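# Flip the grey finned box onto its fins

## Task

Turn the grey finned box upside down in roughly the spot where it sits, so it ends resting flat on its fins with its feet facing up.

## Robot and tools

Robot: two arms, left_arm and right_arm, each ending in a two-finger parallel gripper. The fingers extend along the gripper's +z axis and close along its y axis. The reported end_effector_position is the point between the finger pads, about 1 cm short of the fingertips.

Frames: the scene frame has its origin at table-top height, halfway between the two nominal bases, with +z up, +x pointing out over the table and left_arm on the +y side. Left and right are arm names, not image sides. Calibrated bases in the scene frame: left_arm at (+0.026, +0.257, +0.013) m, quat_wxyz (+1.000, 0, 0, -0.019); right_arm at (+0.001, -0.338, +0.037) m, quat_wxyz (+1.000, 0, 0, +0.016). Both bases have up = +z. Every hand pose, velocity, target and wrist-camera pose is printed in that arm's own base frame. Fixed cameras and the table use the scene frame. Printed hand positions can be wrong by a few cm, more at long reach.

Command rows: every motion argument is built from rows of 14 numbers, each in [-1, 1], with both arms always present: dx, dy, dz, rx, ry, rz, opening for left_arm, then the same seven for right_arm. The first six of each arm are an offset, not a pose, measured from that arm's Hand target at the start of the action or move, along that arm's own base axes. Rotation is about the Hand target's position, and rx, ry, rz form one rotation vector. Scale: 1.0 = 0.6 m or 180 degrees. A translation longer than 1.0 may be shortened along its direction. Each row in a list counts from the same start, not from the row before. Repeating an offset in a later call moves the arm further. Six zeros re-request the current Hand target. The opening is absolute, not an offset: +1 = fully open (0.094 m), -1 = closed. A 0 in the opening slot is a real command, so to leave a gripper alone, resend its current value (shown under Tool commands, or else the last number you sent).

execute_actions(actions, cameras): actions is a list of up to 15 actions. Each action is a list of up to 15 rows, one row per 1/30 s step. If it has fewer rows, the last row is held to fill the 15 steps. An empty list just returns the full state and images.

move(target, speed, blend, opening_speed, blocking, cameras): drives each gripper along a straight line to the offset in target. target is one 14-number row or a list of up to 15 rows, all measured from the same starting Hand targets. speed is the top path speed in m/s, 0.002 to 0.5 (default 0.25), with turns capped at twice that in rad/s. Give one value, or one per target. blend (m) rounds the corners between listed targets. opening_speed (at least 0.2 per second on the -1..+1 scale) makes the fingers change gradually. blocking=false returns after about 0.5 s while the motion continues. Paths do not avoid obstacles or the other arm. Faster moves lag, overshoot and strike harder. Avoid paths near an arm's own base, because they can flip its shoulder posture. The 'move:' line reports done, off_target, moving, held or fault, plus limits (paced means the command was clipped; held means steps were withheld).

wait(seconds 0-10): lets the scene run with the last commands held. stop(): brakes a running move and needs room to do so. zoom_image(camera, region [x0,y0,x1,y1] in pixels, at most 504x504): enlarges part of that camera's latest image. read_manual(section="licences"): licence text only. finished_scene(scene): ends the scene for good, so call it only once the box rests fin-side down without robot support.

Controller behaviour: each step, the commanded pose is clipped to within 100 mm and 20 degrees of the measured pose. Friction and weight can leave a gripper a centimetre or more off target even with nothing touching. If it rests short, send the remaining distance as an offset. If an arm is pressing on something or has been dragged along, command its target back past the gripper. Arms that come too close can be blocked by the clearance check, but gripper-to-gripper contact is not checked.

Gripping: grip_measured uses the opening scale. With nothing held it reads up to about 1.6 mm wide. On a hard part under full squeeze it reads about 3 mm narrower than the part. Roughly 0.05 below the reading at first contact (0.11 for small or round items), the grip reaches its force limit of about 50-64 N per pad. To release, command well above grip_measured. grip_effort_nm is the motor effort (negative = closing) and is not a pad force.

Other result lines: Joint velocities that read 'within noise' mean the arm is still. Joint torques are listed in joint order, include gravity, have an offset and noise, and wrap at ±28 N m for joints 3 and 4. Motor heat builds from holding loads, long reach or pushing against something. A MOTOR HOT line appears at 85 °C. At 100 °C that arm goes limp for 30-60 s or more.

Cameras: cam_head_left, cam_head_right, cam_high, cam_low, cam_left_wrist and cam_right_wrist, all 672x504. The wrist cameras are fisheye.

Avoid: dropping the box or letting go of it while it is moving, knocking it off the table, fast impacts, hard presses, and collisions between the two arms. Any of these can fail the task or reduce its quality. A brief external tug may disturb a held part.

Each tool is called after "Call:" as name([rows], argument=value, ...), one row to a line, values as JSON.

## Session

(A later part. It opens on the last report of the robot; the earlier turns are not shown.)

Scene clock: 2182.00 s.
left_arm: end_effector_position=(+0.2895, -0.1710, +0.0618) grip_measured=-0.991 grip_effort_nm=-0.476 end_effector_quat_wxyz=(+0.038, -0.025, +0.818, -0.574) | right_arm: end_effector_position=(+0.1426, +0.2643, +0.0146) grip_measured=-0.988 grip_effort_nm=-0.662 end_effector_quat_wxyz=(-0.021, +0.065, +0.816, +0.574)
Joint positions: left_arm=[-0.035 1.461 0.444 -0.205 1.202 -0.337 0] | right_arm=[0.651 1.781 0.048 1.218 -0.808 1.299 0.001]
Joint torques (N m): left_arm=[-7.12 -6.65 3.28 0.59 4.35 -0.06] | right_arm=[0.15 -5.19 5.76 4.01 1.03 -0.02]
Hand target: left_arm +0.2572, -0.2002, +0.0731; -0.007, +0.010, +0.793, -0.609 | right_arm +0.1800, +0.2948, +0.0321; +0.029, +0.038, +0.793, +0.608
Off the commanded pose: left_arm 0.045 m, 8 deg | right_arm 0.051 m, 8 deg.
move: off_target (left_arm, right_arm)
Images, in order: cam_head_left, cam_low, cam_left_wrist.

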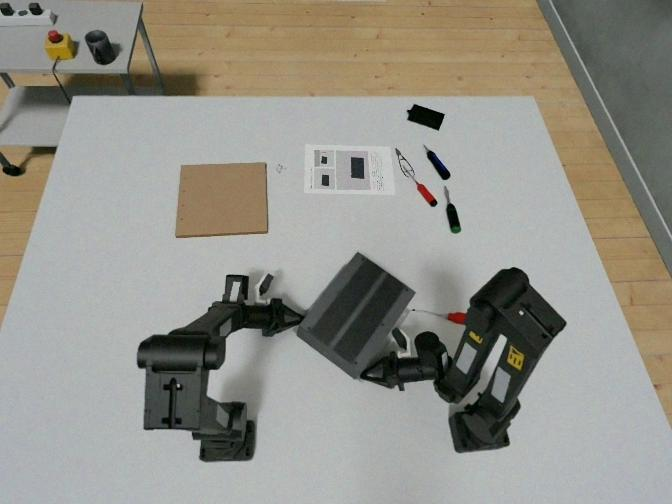

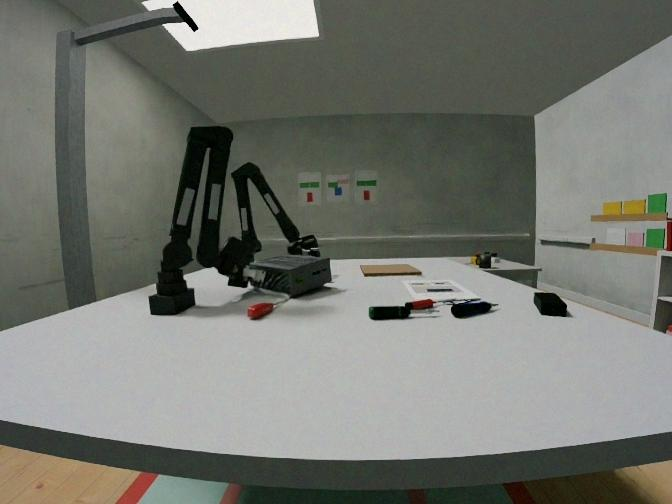

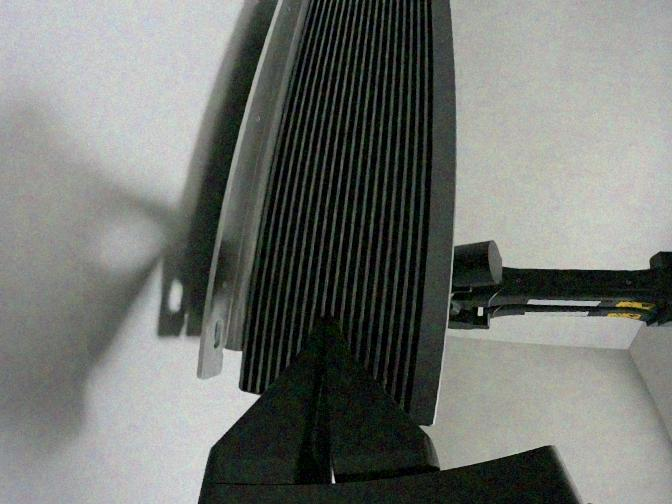

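Call:
move(target=[-0.01,0.0,-0.085,0,0,0,-1, 0,0,-0.03,0,0,0,-1], speed=0.05, cameras=["cam_low","cam_left_wrist","cam_right_wrist","cam_head_left"])

Scene clock: 2187.93 s.
left_arm: end_effector_position=(+0.2900, -0.1692, +0.0390) grip_measured=-0.991 grip_effort_nm=-0.471 end_effector_quat_wxyz=(+0.058, -0.002, +0.798, -0.600) | right_arm: end_effector_position=(+0.1419, +0.2656, +0.0137) grip_measured=-0.988 grip_effort_nm=-0.667 end_effector_quat_wxyz=(-0.009, +0.050, +0.807, +0.589)
Joint positions: left_arm=[-0.015 1.597 0.421 -0.014 1.273 -0.303 0] | right_arm=[0.653 1.905 0.048 1.393 -0.816 1.3 0.001]
Joint torques (N m): left_arm=[-8.59 -3.31 1.16 0.98 1.5 -0.11] | right_arm=[0.38 -4.13 5.97 2.35 1.51 -0.01]
Heat: left arm: hottest wrist yaw 49 °C; right arm: hottest elbow 45 °C.
Hand target: left_arm +0.2511, -0.2001, +0.0220; -0.007, +0.009, +0.793, -0.609 | right_arm +0.1801, +0.2949, +0.0142; +0.029, +0.038, +0.793, +0.608
Off the commanded pose: left_arm 0.052 m, 8 deg | right_arm 0.048 m, 5 deg.
move: off_target (left_arm, right_arm)
Images, in order: cam_head_left, cam_low, cam_left_wrist, cam_right_wrist.

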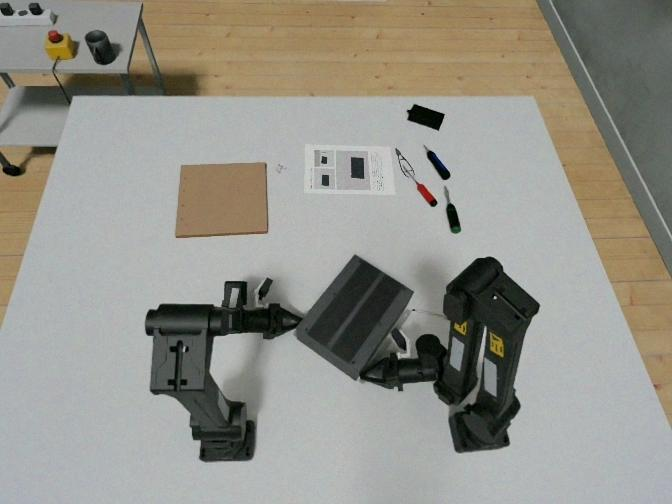

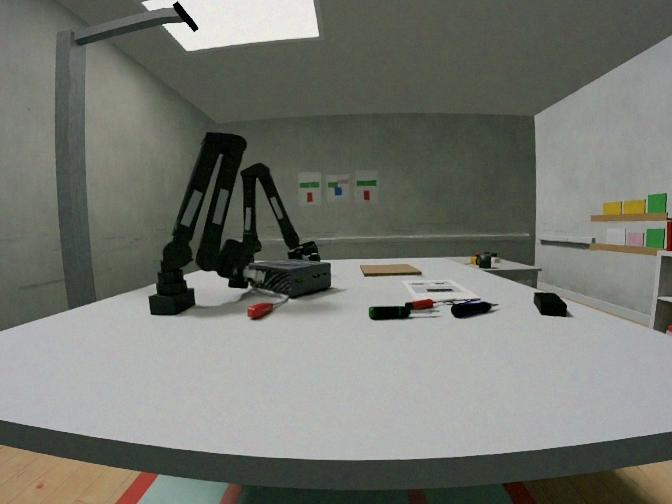

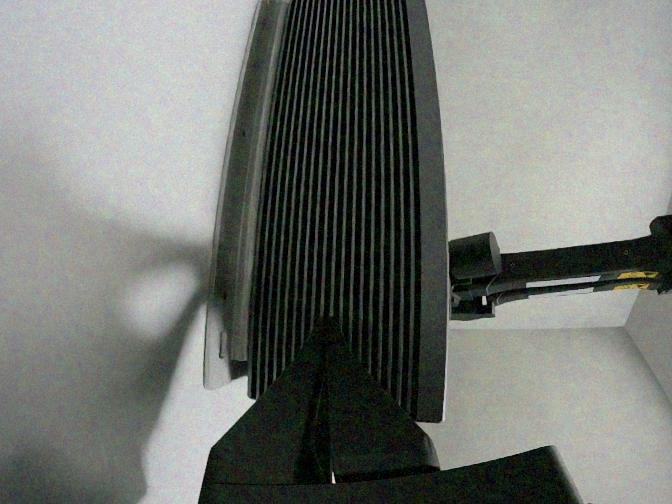

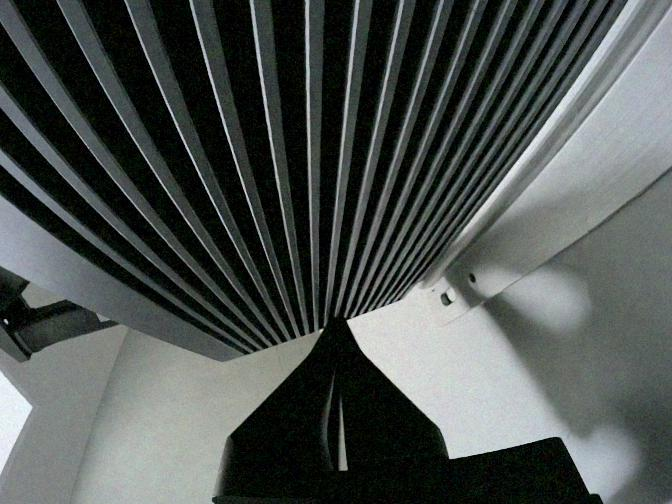

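Call:
move([
  [0.07,0.06,0.03,0,0,0,-1, -0.063,-0.15,0.04,0,0,-0.03,-1],
  [0.075,0.065,0.03,0,0,0,-1, 0.067,-0.308,0.08,0,0,-0.1,-1],
  [0.075,0.065,0.03,0,0,0,-1, 0.183,-0.325,0.01,0,0,-0.172,-1],
], speed=0.12, blend=[0.02,0.02,0], cameras=["cam_left_wrist","cam_right_wrist","cam_head_left"])

Scene clock: 2291.40 s.
left_arm: end_effector_position=(+0.2900, -0.1682, +0.0383) grip_measured=-0.991 grip_effort_nm=-0.476 end_effector_quat_wxyz=(+0.022, +0.011, +0.800, -0.600) | right_arm: end_effector_position=(+0.1457, +0.2566, +0.0138) grip_measured=-0.988 grip_effort_nm=-0.662 end_effector_quat_wxyz=(+0.000, +0.063, +0.807, +0.588)
Joint positions: left_arm=[-0.009 1.633 0.509 -0.339 1.286 -0.063 0] | right_arm=[0.616 1.913 0.033 1.41 -0.819 1.293 0.001]
Joint torques (N m): left_arm=[-2.78 -5.89 3.33 -0.27 1.59 0.04] | right_arm=[0.32 -5.66 -0.79 1.91 -0.21 -0.09]
Heat: left arm: hottest elbow 37 °C; right arm: hottest elbow 41 °C.
Hand target: left_arm +0.2755, -0.1761, +0.0337; -0.007, +0.009, +0.794, -0.608 (not the last commanded pose) | right_arm +0.1447, +0.2604, +0.0145; -0.002, +0.056, +0.806, +0.590 (not the last commanded pose)
Off the commanded pose: left_arm 0.009 m, 4 deg | right_arm 0.213 m, 31 deg.
move: held (right_arm; a check stopped the path), off_target (left_arm; braked when a check withheld steps of right_arm); path passed 0 of 3 targets; limits=held
pose unreachable (right arm): on one or more control steps of this call, first in action 0 (counted from 0), this arm could not follow its commanded pose, so it was not sent that pose on those steps. It may still have moved: this result reports where it is.
cause: moving toward the commanded pose would bring two parts of the arm too close to each other (its shoulder (the part past joint 1) and its forearm (the part past joint 3), with joints 2 (shoulder) and 3 (elbow) between them).
Images, in order: cam_head_left, cam_left_wrist, cam_right_wrist.

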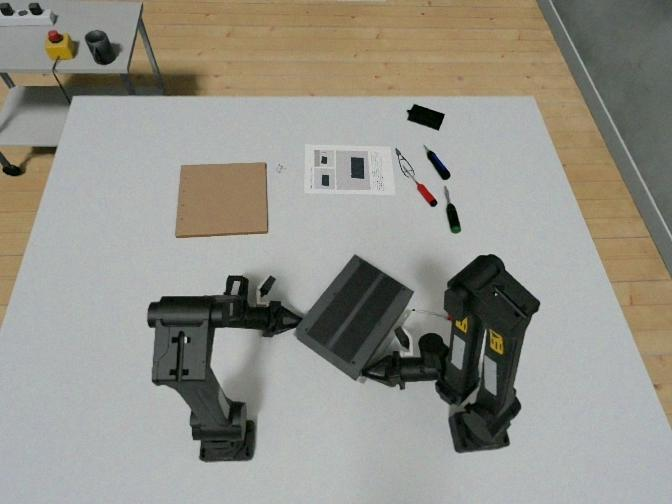

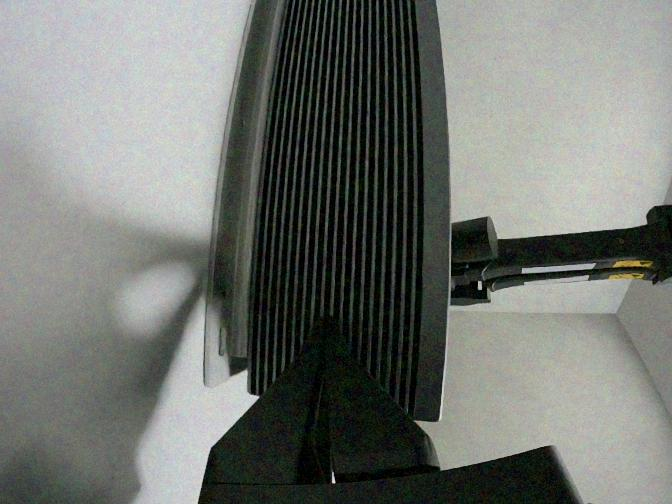

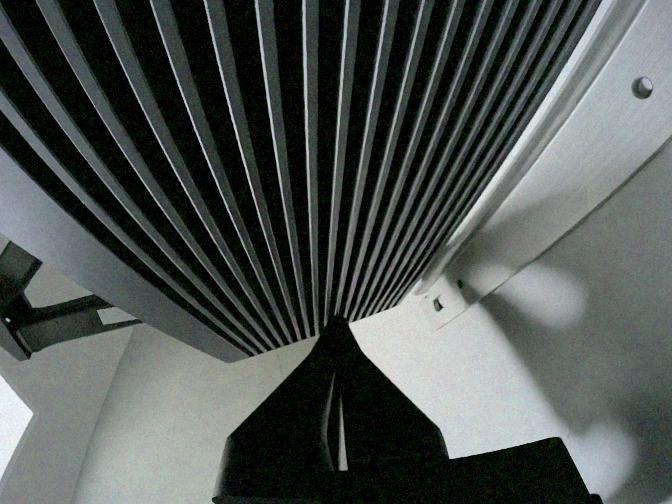

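Call:
move([
  [0.015,0.015,0.01,0,0,0,-1, 0.017,-0.017,0.15,0,0,0,-1],
  [0.015,0.015,0.01,0,0,0,-1, 0.192,-0.234,0.11,0,0,-0.1,-1],
  [0.015,0.015,0.01,0,0,0,-1, 0.242,-0.267,0.003,0,0,-0.172,-1],
], speed=0.12, blend=[0.02,0.02,0], cameras=["cam_left_wrist","cam_right_wrist","cam_head_left"])

Scene clock: 2306.10 s.
left_arm: end_effector_position=(+0.2856, -0.1642, +0.0383) grip_measured=-0.991 grip_effort_nm=-0.476 end_effector_quat_wxyz=(+0.003, +0.011, +0.800, -0.600) | right_arm: end_effector_position=(+0.2897, +0.1029, +0.0175) grip_measured=-0.988 grip_effort_nm=-0.662 end_effector_quat_wxyz=(+0.153, +0.262, +0.764, +0.569)
Joint positions: left_arm=[0.004 1.652 0.542 -0.503 1.286 0.062 0] | right_arm=[-0.162 1.704 0.14 0.911 -1.045 1.054 0.001]
Joint torques (N m): left_arm=[-1.38 -6.65 4.63 -0.31 1.58 0] | right_arm=[-1.14 -4.48 0.7 2.37 -0.22 -0.03]
Hand target: left_arm +0.2843, -0.1672, +0.0396; -0.007, +0.009, +0.794, -0.608 | right_arm +0.2897, +0.1002, +0.0163; +0.155, +0.269, +0.761, +0.569
Off the commanded pose: left_arm 0.003 m, 2 deg | right_arm 0.003 m, 1 deg.
move: done
Images, in order: cam_head_left, cam_left_wrist, cam_right_wrist.

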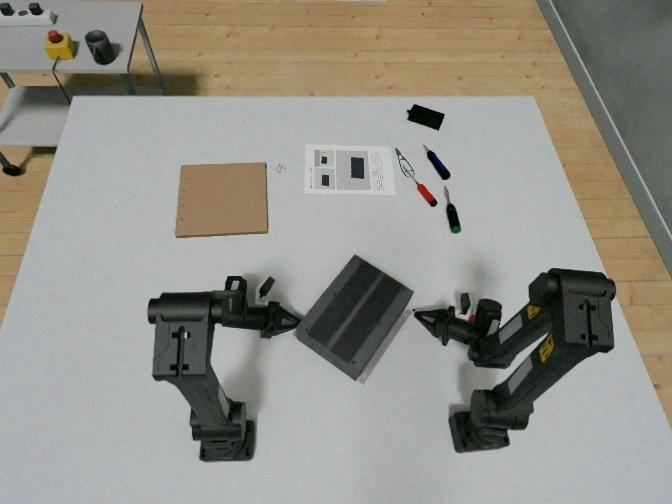

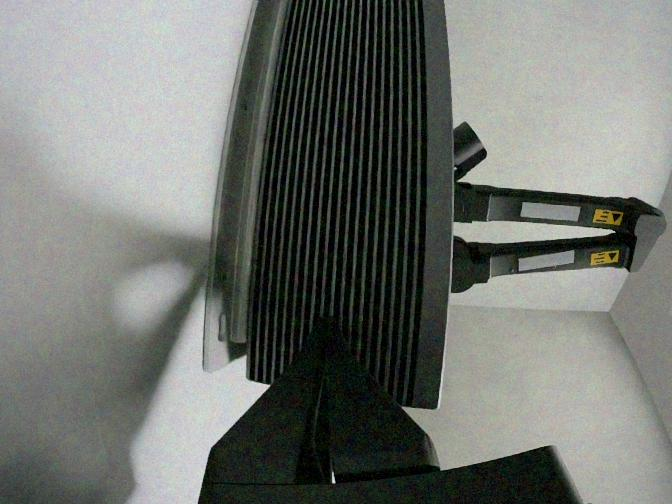

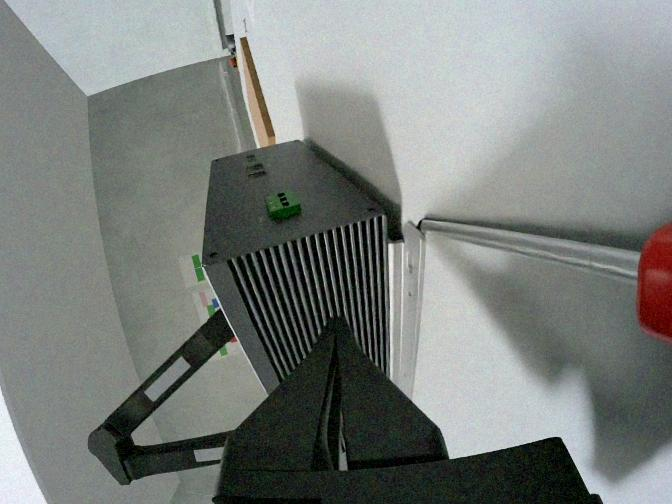

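Call:
move([
  [0,-0.04,0,0,0,0,-1, 0.06,0.12,0,0,0,0.06,-1],
  [0,-0.04,0,0,0,0,-1, 0.09,0.27,0,0,0,0.12,-1],
], speed=0.07, blend=[0.02,0], cameras=["cam_left_wrist","cam_right_wrist","cam_head_left"])

Scene clock: 2321.23 s.
left_arm: end_effector_position=(+0.2896, -0.1647, +0.0380) grip_measured=-0.991 grip_effort_nm=-0.476 end_effector_quat_wxyz=(+0.013, -0.025, +0.793, -0.608) | right_arm: end_effector_position=(+0.3388, +0.1677, +0.0131) grip_measured=-0.988 grip_effort_nm=-0.657 end_effector_quat_wxyz=(+0.106, +0.222, +0.790, +0.562)
Joint positions: left_arm=[0.005 1.631 0.479 -0.242 1.304 -0.193 0] | right_arm=[0.089 1.734 0.313 0.805 -0.927 1.144 0.001]
Joint torques (N m): left_arm=[-8.06 -7 5.14 1.35 0.67 -0.24] | right_arm=[16.03 -3.9 9.25 1.55 -2.36 0.05]
Hand target: left_arm +0.2845, -0.1911, +0.0396; -0.007, +0.009, +0.794, -0.608 | right_arm +0.3438, +0.2621, +0.0162; +0.046, +0.122, +0.798, +0.588
Off the commanded pose: left_arm 0.027 m, 5 deg | right_arm 0.095 m, 14 deg.
move: off_target (left_arm, right_arm); limits=paced
Images, in order: cam_head_left, cam_left_wrist, cam_right_wrist.

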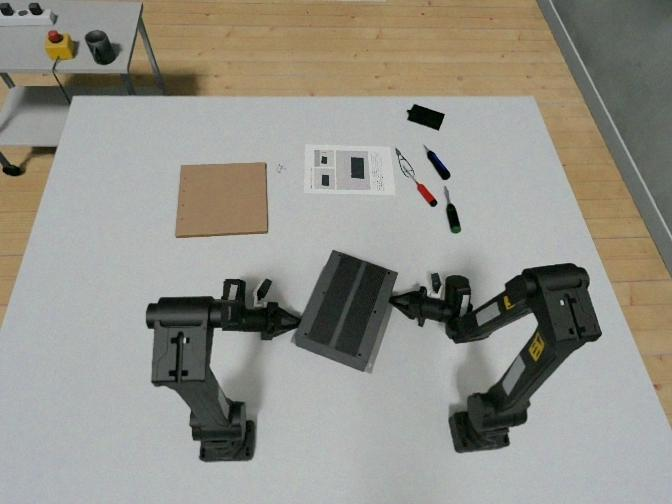

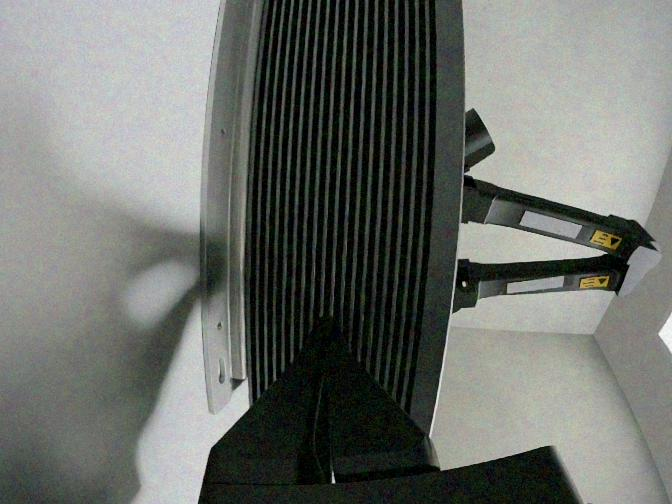

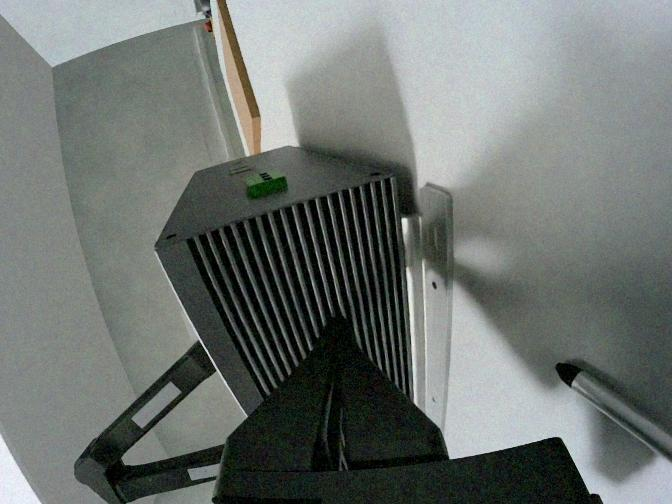

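Call:
move([
  [0,-0.01,0,0,0,0,-1, 0.03,0.06,0,0,0,0.04,-1],
  [0,-0.01,0,0,0,0,-1, 0.04,0.15,0,0,0,0.06,-1],
], speed=0.06, blend=[0.02,0], cameras=["cam_left_wrist","cam_right_wrist","cam_head_left"])

Scene clock: 2330.23 s.
left_arm: end_effector_position=(+0.2723, -0.1798, +0.0347) grip_measured=-0.991 grip_effort_nm=-0.471 end_effector_quat_wxyz=(-0.014, -0.026, +0.793, -0.609) | right_arm: end_effector_position=(+0.4248, +0.2173, +0.0131) grip_measured=-0.988 grip_effort_nm=-0.657 end_effector_quat_wxyz=(+0.061, +0.130, +0.807, +0.573)
Joint positions: left_arm=[-0.049 1.626 0.443 -0.168 1.304 -0.282 0] | right_arm=[0.16 1.852 0.653 0.485 -1.03 0.986 0.001]
Joint torques (N m): left_arm=[-5.77 -6.71 6.67 2.4 0.49 -0.26] | right_arm=[13.86 -10.05 5.37 1.57 -2.79 -0.08]
Hand target: left_arm +0.2844, -0.1972, +0.0396; -0.007, +0.009, +0.794, -0.608 | right_arm +0.3858, +0.3090, +0.0152; -0.009, +0.046, +0.806, +0.590
Off the commanded pose: left_arm 0.022 m, 4 deg | right_arm 0.146 m, 13 deg; position clipped.
move: off_target (left_arm, right_arm); limits=paced
Images, in order: cam_head_left, cam_left_wrist, cam_right_wrist.

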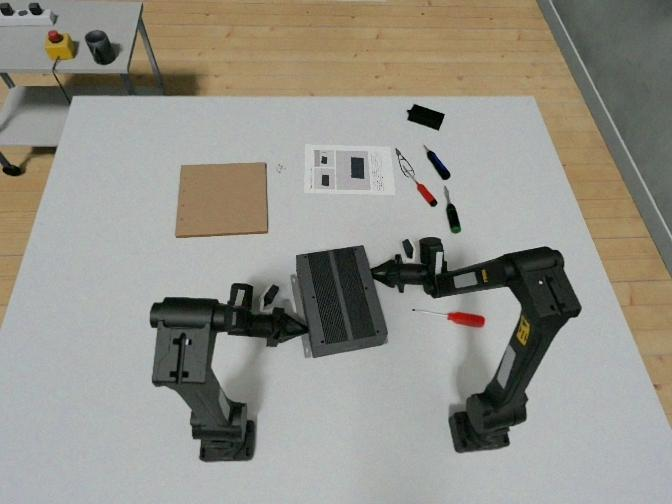

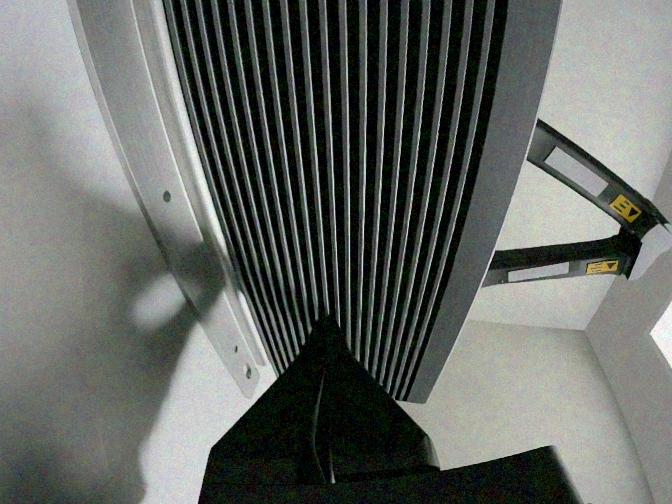

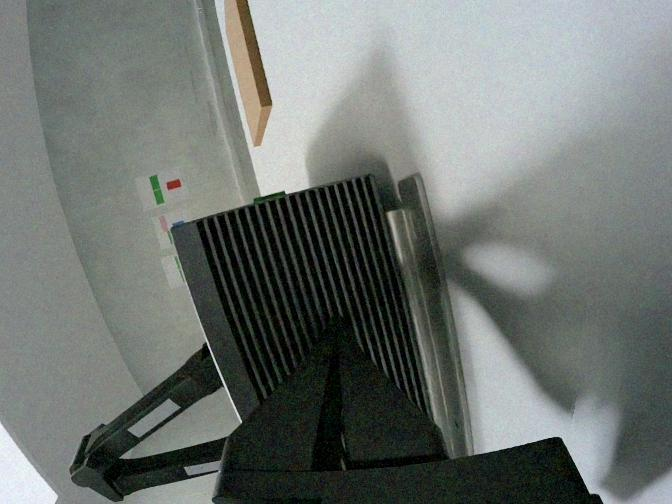

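Call:
move([
  [-0.037,0.095,0.008,0,0,0.04,-1, 0.078,-0.24,0.025,0.008,-0.01,0.036,-1],
  [-0.094,0.0995,0.001,0,0,0.082,-1, -0.195,-0.24,0.001,0.0162,-0.0211,0.0723,-1],
], speed=0.12, blend=[0.02,0], cameras=["cam_left_wrist","cam_right_wrist","cam_head_left"])

Scene clock: 2378.30 s.
left_arm: end_effector_position=(+0.2262, -0.1397, +0.0384) grip_measured=-0.991 grip_effort_nm=-0.471 end_effector_quat_wxyz=(+0.063, -0.090, +0.788, -0.605) | right_arm: end_effector_position=(+0.2651, +0.1664, +0.0142) grip_measured=-0.988 grip_effort_nm=-0.657 end_effector_quat_wxyz=(-0.054, -0.062, +0.791, +0.607)
Joint positions: left_arm=[0.119 1.453 0.207 0.023 1.292 -0.37 0] | right_arm=[0.011 1.843 0.651 -0.91 -1.267 -0.541 0.001]
Joint torques (N m): left_arm=[0.09 -5.01 3.04 1.69 0.57 -0.23] | right_arm=[-1.08 -9.88 2.95 -0.68 -0.5 -0.19]
Hand target: left_arm +0.2281, -0.1375, +0.0403; +0.071, -0.093, +0.788, -0.604 | right_arm +0.2688, +0.1649, +0.0158; -0.050, -0.065, +0.791, +0.606
Off the commanded pose: left_arm 0.003 m, 1 deg | right_arm 0.004 m, 1 deg.
move: done
Images, in order: cam_head_left, cam_left_wrist, cam_right_wrist.

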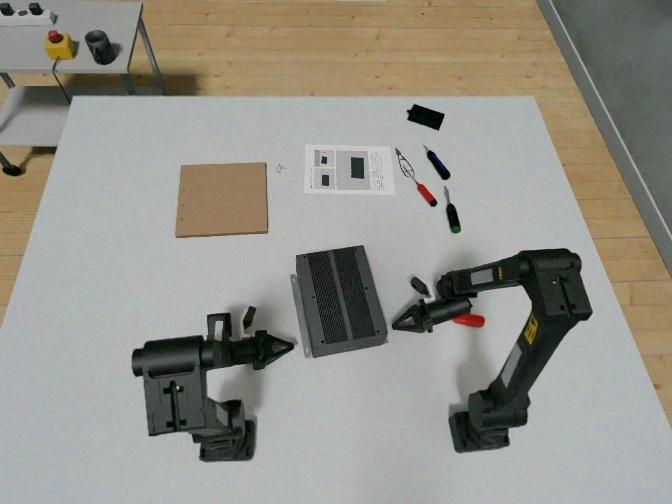

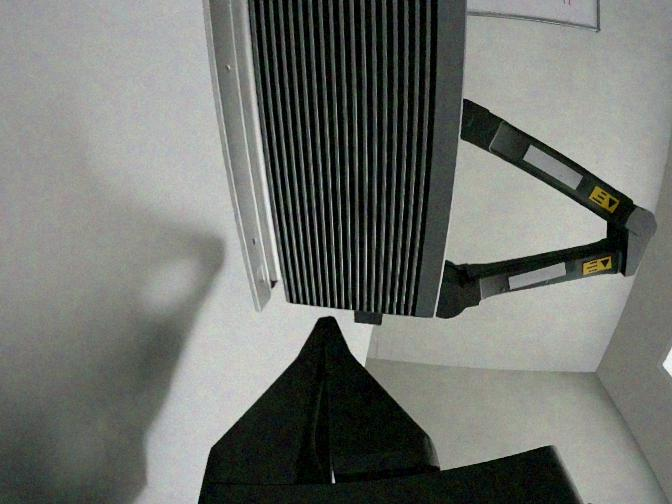

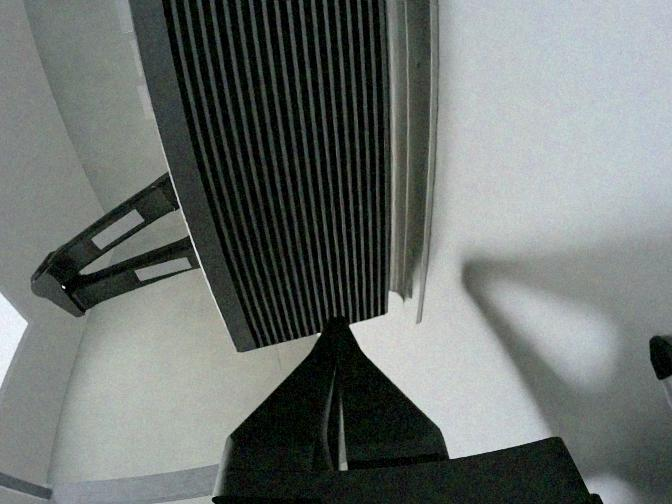

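Call:
move([
  [0.02,-0.045,0,0,0,0,-1, -0.004,0.03,0,0,0,0,-1],
  [0.0417,-0.1312,0,0,0,0,-1, -0.021,0.1257,0,0,0,0,-1],
], speed=[0.1,0.03], cameras=["cam_left_wrist","cam_right_wrist"])

Scene clock: 2420.33 s.
left_arm: end_effector_position=(+0.2496, -0.1854, +0.0417) grip_measured=-0.991 grip_effort_nm=-0.476 end_effector_quat_wxyz=(+0.097, -0.125, +0.786, -0.597) | right_arm: end_effector_position=(+0.2633, +0.1967, +0.0127) grip_measured=-0.988 grip_effort_nm=-0.662 end_effector_quat_wxyz=(-0.025, -0.011, +0.794, +0.607)
Joint positions: left_arm=[-0.139 1.596 0.124 0.911 1.043 -1.069 0] | right_arm=[0.115 1.721 0.45 -0.084 -1.301 0.252 0.001]
Joint torques (N m): left_arm=[-9.29 -1.67 6.05 2.4 0.1 -0.38] | right_arm=[10.81 -7.77 5.04 2.14 -0.68 0.29]
Hand target: left_arm +0.2531, -0.2162, +0.0403; +0.071, -0.093, +0.788, -0.604 | right_arm +0.2561, +0.2404, +0.0158; -0.051, -0.065, +0.791, +0.606
Off the commanded pose: left_arm 0.031 m, 5 deg | right_arm 0.044 m, 7 deg.
move: off_target (left_arm, right_arm)
Images, in order: cam_left_wrist, cam_right_wrist.

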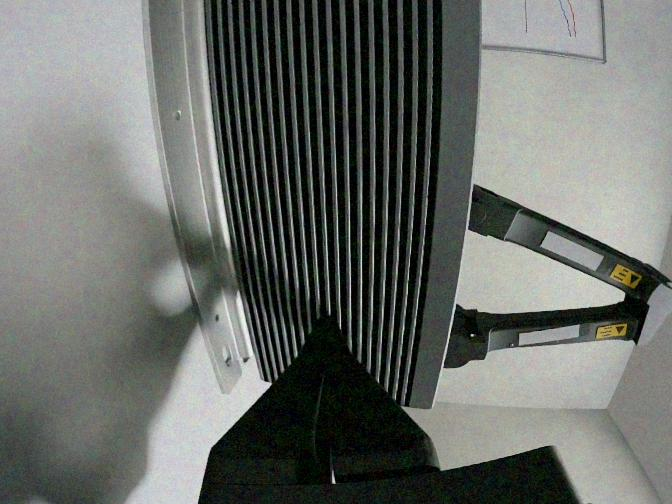

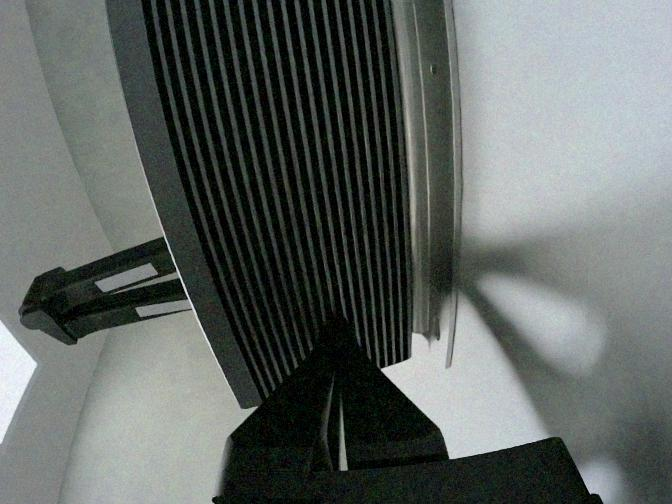

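Call:
move([
  [0.0,-0.01,0.083,0,0,0,-1, 0,0.005,0.083,0,0,0,-1],
  [0.0323,-0.012,0.177,0,0,0,-1, 0.0472,0.0215,0.177,0,0,0,-1],
  [0.0868,-0.0148,0.25,0,0,0,-1, 0.1192,0.0453,0.25,0,0,0,-1],
], speed=0.07, blend=[0.02,0.02,0], cameras=["cam_low","cam_head_left"])

Scene clock: 2430.47 s.
left_arm: end_effector_position=(+0.2871, -0.1786, +0.1297) grip_measured=-0.991 grip_effort_nm=-0.471 end_effector_quat_wxyz=(+0.053, -0.202, +0.797, -0.567) | right_arm: end_effector_position=(+0.3119, +0.2030, +0.1002) grip_measured=-0.988 grip_effort_nm=-0.652 end_effector_quat_wxyz=(-0.064, +0.038, +0.825, +0.560)
Joint positions: left_arm=[-0.113 1.055 0.323 0.027 0.999 -1.104 0] | right_arm=[0.135 1.47 0.654 -0.585 -1.191 0.342 0.001]
Joint torques (N m): left_arm=[-9.23 -4.13 15.69 2.99 2.95 0.16] | right_arm=[10.11 -10.75 13.23 1.26 -5.3 -0.03]
Hand target: left_arm +0.3052, -0.2251, +0.1903; +0.071, -0.093, +0.788, -0.604 | right_arm +0.3277, +0.2675, +0.1659; -0.050, -0.065, +0.791, +0.606
Off the commanded pose: left_arm 0.079 m, 13 deg | right_arm 0.093 m, 14 deg.
move: off_target (left_arm, right_arm); limits=paced
Images, in order: cam_head_left, cam_low.

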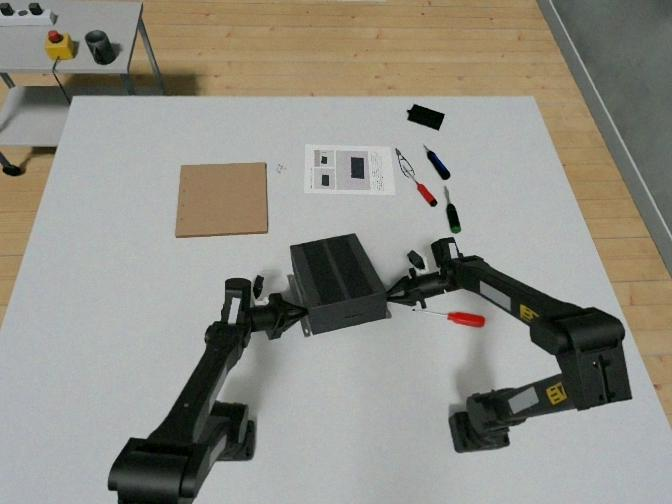

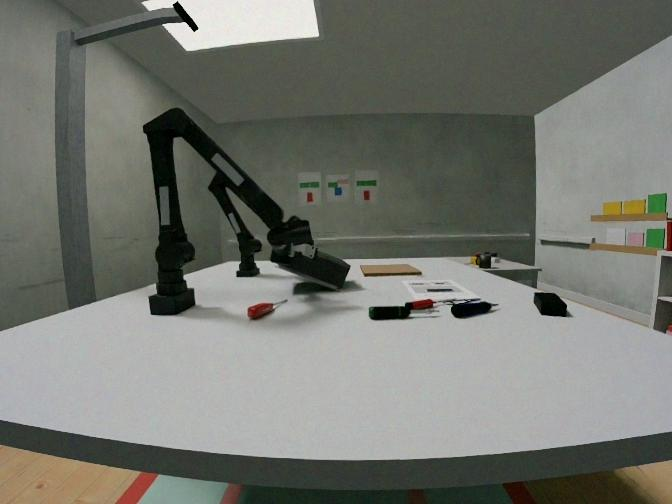

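Call:
move([
  [0.073,0.012,0.092,0,0,0,-1, 0.074,0.0123,0.092,0,0,0,-1],
  [0.164,0.025,0.117,0,0,0,-1, 0.164,0.0275,0.117,0,0,0,-1],
  [0.228,0.04,0.1,0,0,0,-1, 0.23,0.038,0.1,0,0,0,-1],
], speed=0.07, blend=[0.02,0.02,0], cameras=["cam_low","cam_head_left"])

Scene clock: 2444.37 s.
left_arm: end_effector_position=(+0.4341, -0.1478, +0.2252) grip_measured=-0.991 grip_effort_nm=-0.471 end_effector_quat_wxyz=(+0.088, -0.164, +0.787, -0.588) | right_arm: end_effector_position=(+0.4818, +0.2264, +0.2027) grip_measured=-0.988 grip_effort_nm=-0.657 end_effector_quat_wxyz=(-0.024, -0.003, +0.806, +0.592)
Joint positions: left_arm=[0.018 1.312 0.797 -0.234 1.126 -0.93 0] | right_arm=[0.128 1.687 1.216 -0.837 -1.256 0.313 0.001]
Joint torques (N m): left_arm=[-9.93 -5.83 14.06 2.06 1.81 0.01] | right_arm=[8.64 -13.8 10.55 0.17 -2.51 -0.21]
Heat: left arm: hottest elbow 43 °C; right arm: hottest wrist yaw 57 °C.
Hand target: left_arm +0.4420, -0.2011, +0.2503; +0.071, -0.093, +0.788, -0.604 | right_arm +0.4656, +0.2904, +0.2258; -0.051, -0.065, +0.791, +0.606
Off the commanded pose: left_arm 0.059 m, 9 deg | right_arm 0.070 m, 8 deg.
move: off_target (left_arm, right_arm)
Images, in order: cam_head_left, cam_low.

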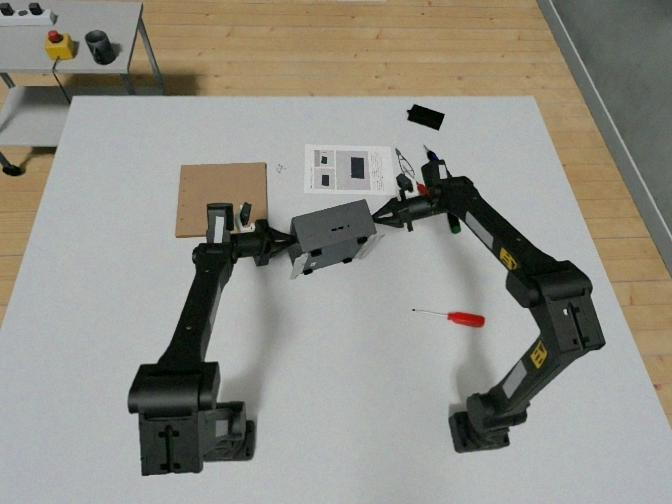

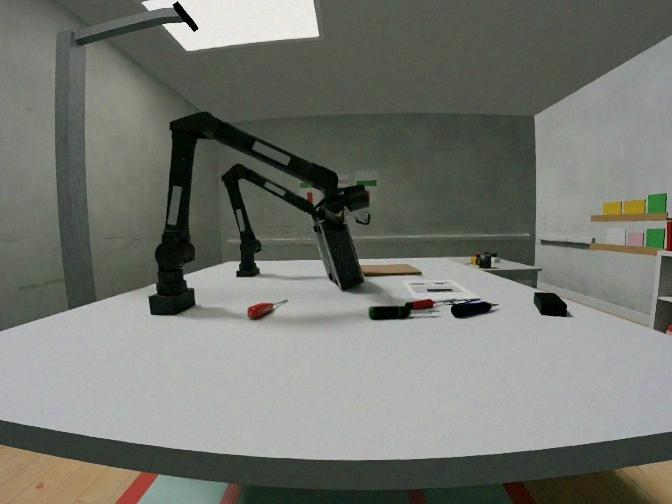

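Call:
move([
  [0.07,0.017,0.0,0,0,0,-1, 0.07,0.012,0.0,0,0,0,-1],
  [0.145,0.033,-0.03,0,0,0,-1, 0.145,0.024,-0.025,0,0,0,-1],
], speed=0.05, blend=[0.02,0], cameras=["cam_low","cam_head_left","cam_left_wrist","cam_right_wrist"])

Call:
zoom_image(camera="cam_low", region=[280, 170, 420, 320])

Scene clock: 2454.73 s.
left_arm: end_effector_position=(+0.5235, -0.1270, +0.2260) grip_measured=-0.991 grip_effort_nm=-0.471 end_effector_quat_wxyz=(+0.098, -0.145, +0.785, -0.594) | right_arm: end_effector_position=(+0.5671, +0.2397, +0.2077) grip_measured=-0.988 grip_effort_nm=-0.657 end_effector_quat_wxyz=(-0.021, -0.017, +0.797, +0.603)
Joint positions: left_arm=[0.062 1.55 1.047 -0.294 1.176 -0.833 0] | right_arm=[0.129 1.898 1.519 -0.938 -1.287 0.277 0.001]
Joint torques (N m): left_arm=[-9.23 -9.11 12.38 1.55 1.39 0] | right_arm=[8.06 -15.5 10.41 0.42 -1.29 -0.2]
Heat: left arm: hottest elbow 46 °C; right arm: hottest wrist yaw 51 °C.
Hand target: left_arm +0.5290, -0.1813, +0.2323; +0.071, -0.093, +0.788, -0.604 | right_arm +0.5527, +0.3048, +0.2108; -0.051, -0.065, +0.791, +0.606
Off the commanded pose: left_arm 0.055 m, 7 deg | right_arm 0.067 m, 7 deg.
move: off_target (left_arm, right_arm)
Images, in order: cam_head_left, cam_low, cam_left_wrist, cam_right_wrist.

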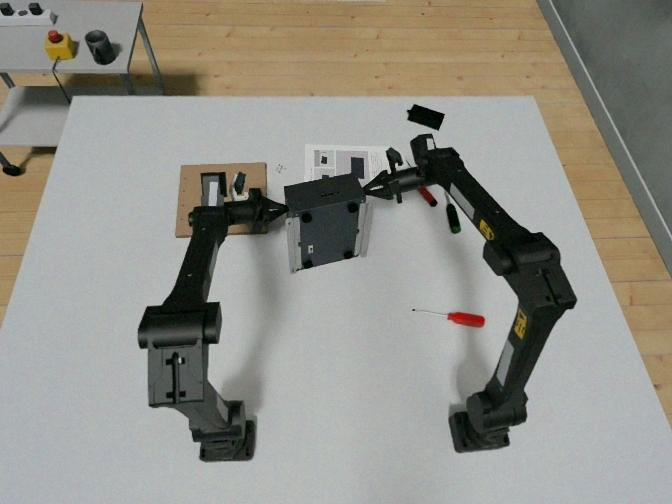

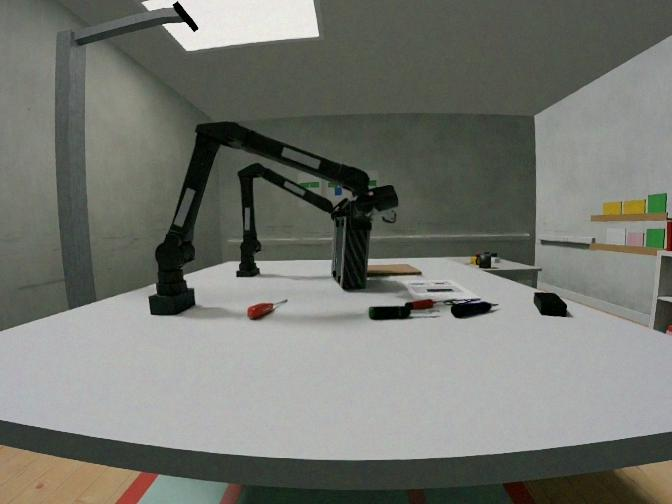

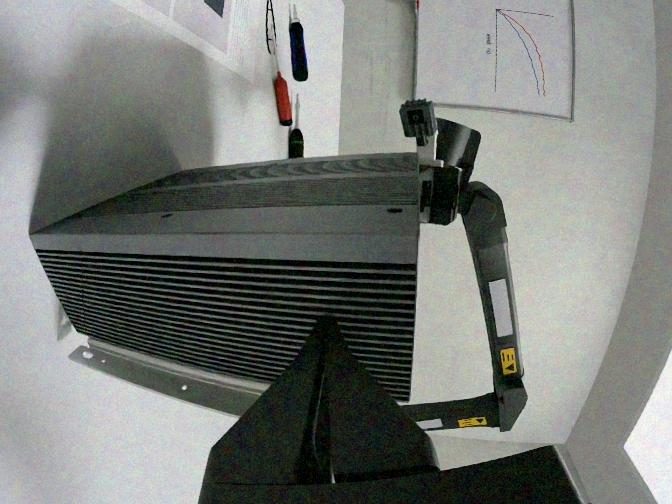

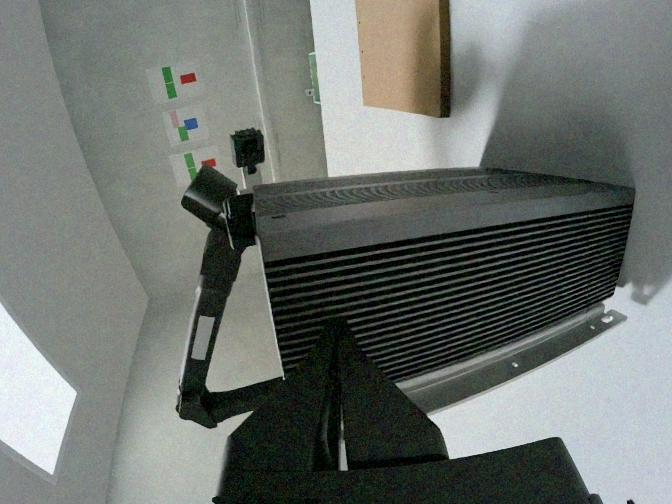

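Scaled by 3.360.

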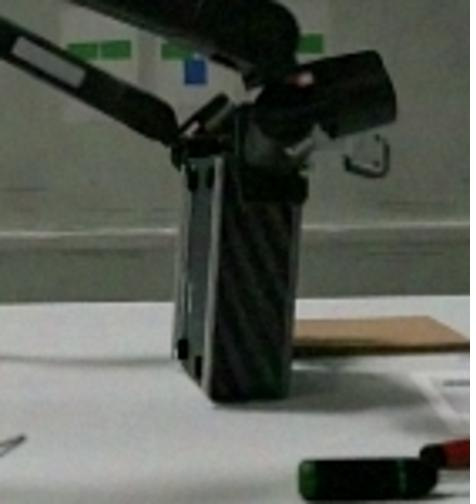

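Call:
move([
  [-0.043,0.202,0,0,0,0,-1, 0.05,-0.222,0,0,0,0,-1],
  [-0.182,0.185,-0.217,0.06,-0.24,-0.05,0.064, -0.071,-0.258,-0.217,0.055,-0.24,0.066,0.064],
  [-0.16,0.139,-0.3205,0.1145,-0.4719,-0.1012,0.064, -0.088,-0.216,-0.326,0.1083,-0.4758,0.1326,0.064],
], speed=[0.07,0.2,0.15], cameras=["cam_low","cam_head_left","cam_left_wrist","cam_right_wrist"])

Scene clock: 2546.33 s.
left_arm: end_effector_position=(+0.4367, -0.0928, +0.0503) grip_measured=+0.061 grip_effort_nm=0.154 end_effector_quat_wxyz=(+0.509, +0.460, +0.627, -0.369) | right_arm: end_effector_position=(+0.4993, +0.1683, +0.0072) grip_measured=+0.062 grip_effort_nm=0.071 end_effector_quat_wxyz=(-0.388, +0.591, -0.524, -0.476)
Joint positions: left_arm=[0.174 1.791 0.712 0.079 1.32 0.991 0.05] | right_arm=[0.008 2.216 1.396 -1.292 -1.279 -2.09 0.05]
Joint torques (N m): left_arm=[-1.61 -8.82 4.38 1.83 0.77 -0.08] | right_arm=[0.38 -18.78 4.67 0.06 -0.81 -0.17]
Hand target: left_arm +0.4328, -0.0978, +0.0399; +0.506, +0.462, +0.625, -0.374 | right_arm +0.5000, +0.1753, +0.0152; -0.392, +0.608, -0.483, -0.493
Off the commanded pose: left_arm 0.012 m, 1 deg | right_arm 0.011 m, 5 deg.
joint sent to its limit (right arm) — joint 6 (wrist roll), lower limit. The joint targets are off in orientation, not in position.
move: off_target (left_arm, right_arm); target 2's new opening was sent with right_arm's hand 0.011 m and 1 deg from that target
Images, in order: cam_head_left, cam_low, cam_left_wrist, cam_right_wrist.

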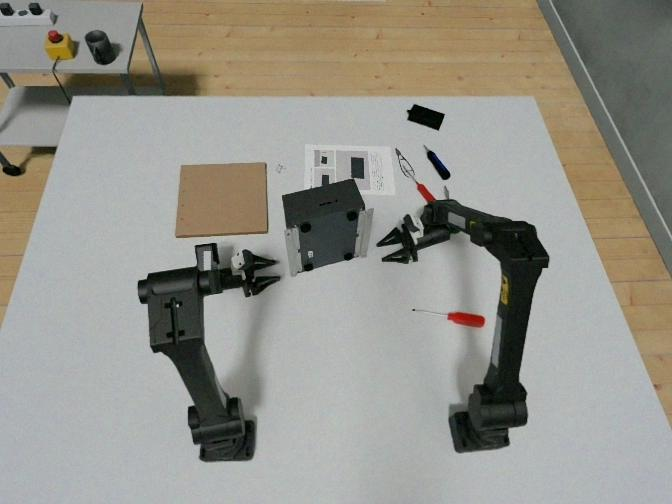

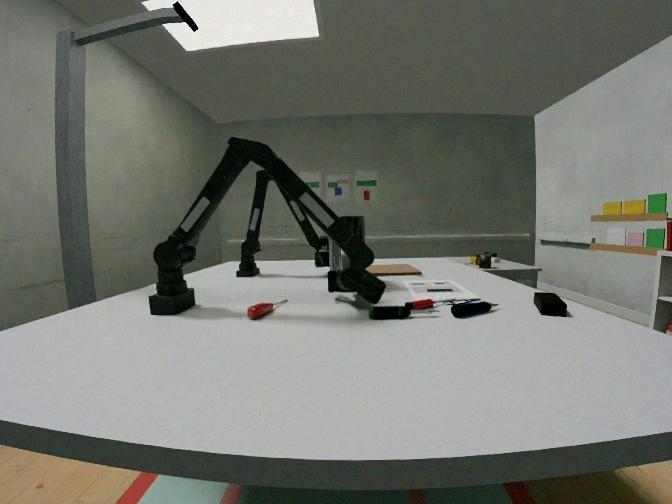

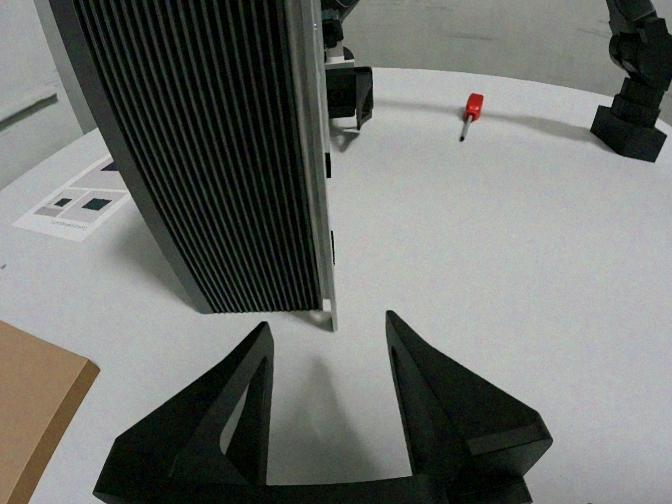

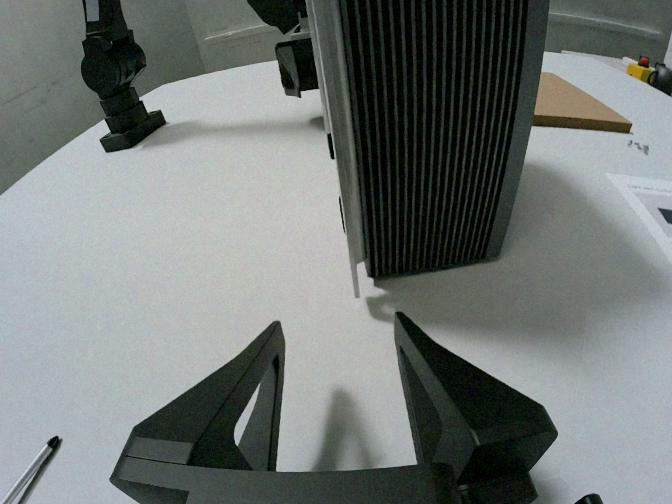

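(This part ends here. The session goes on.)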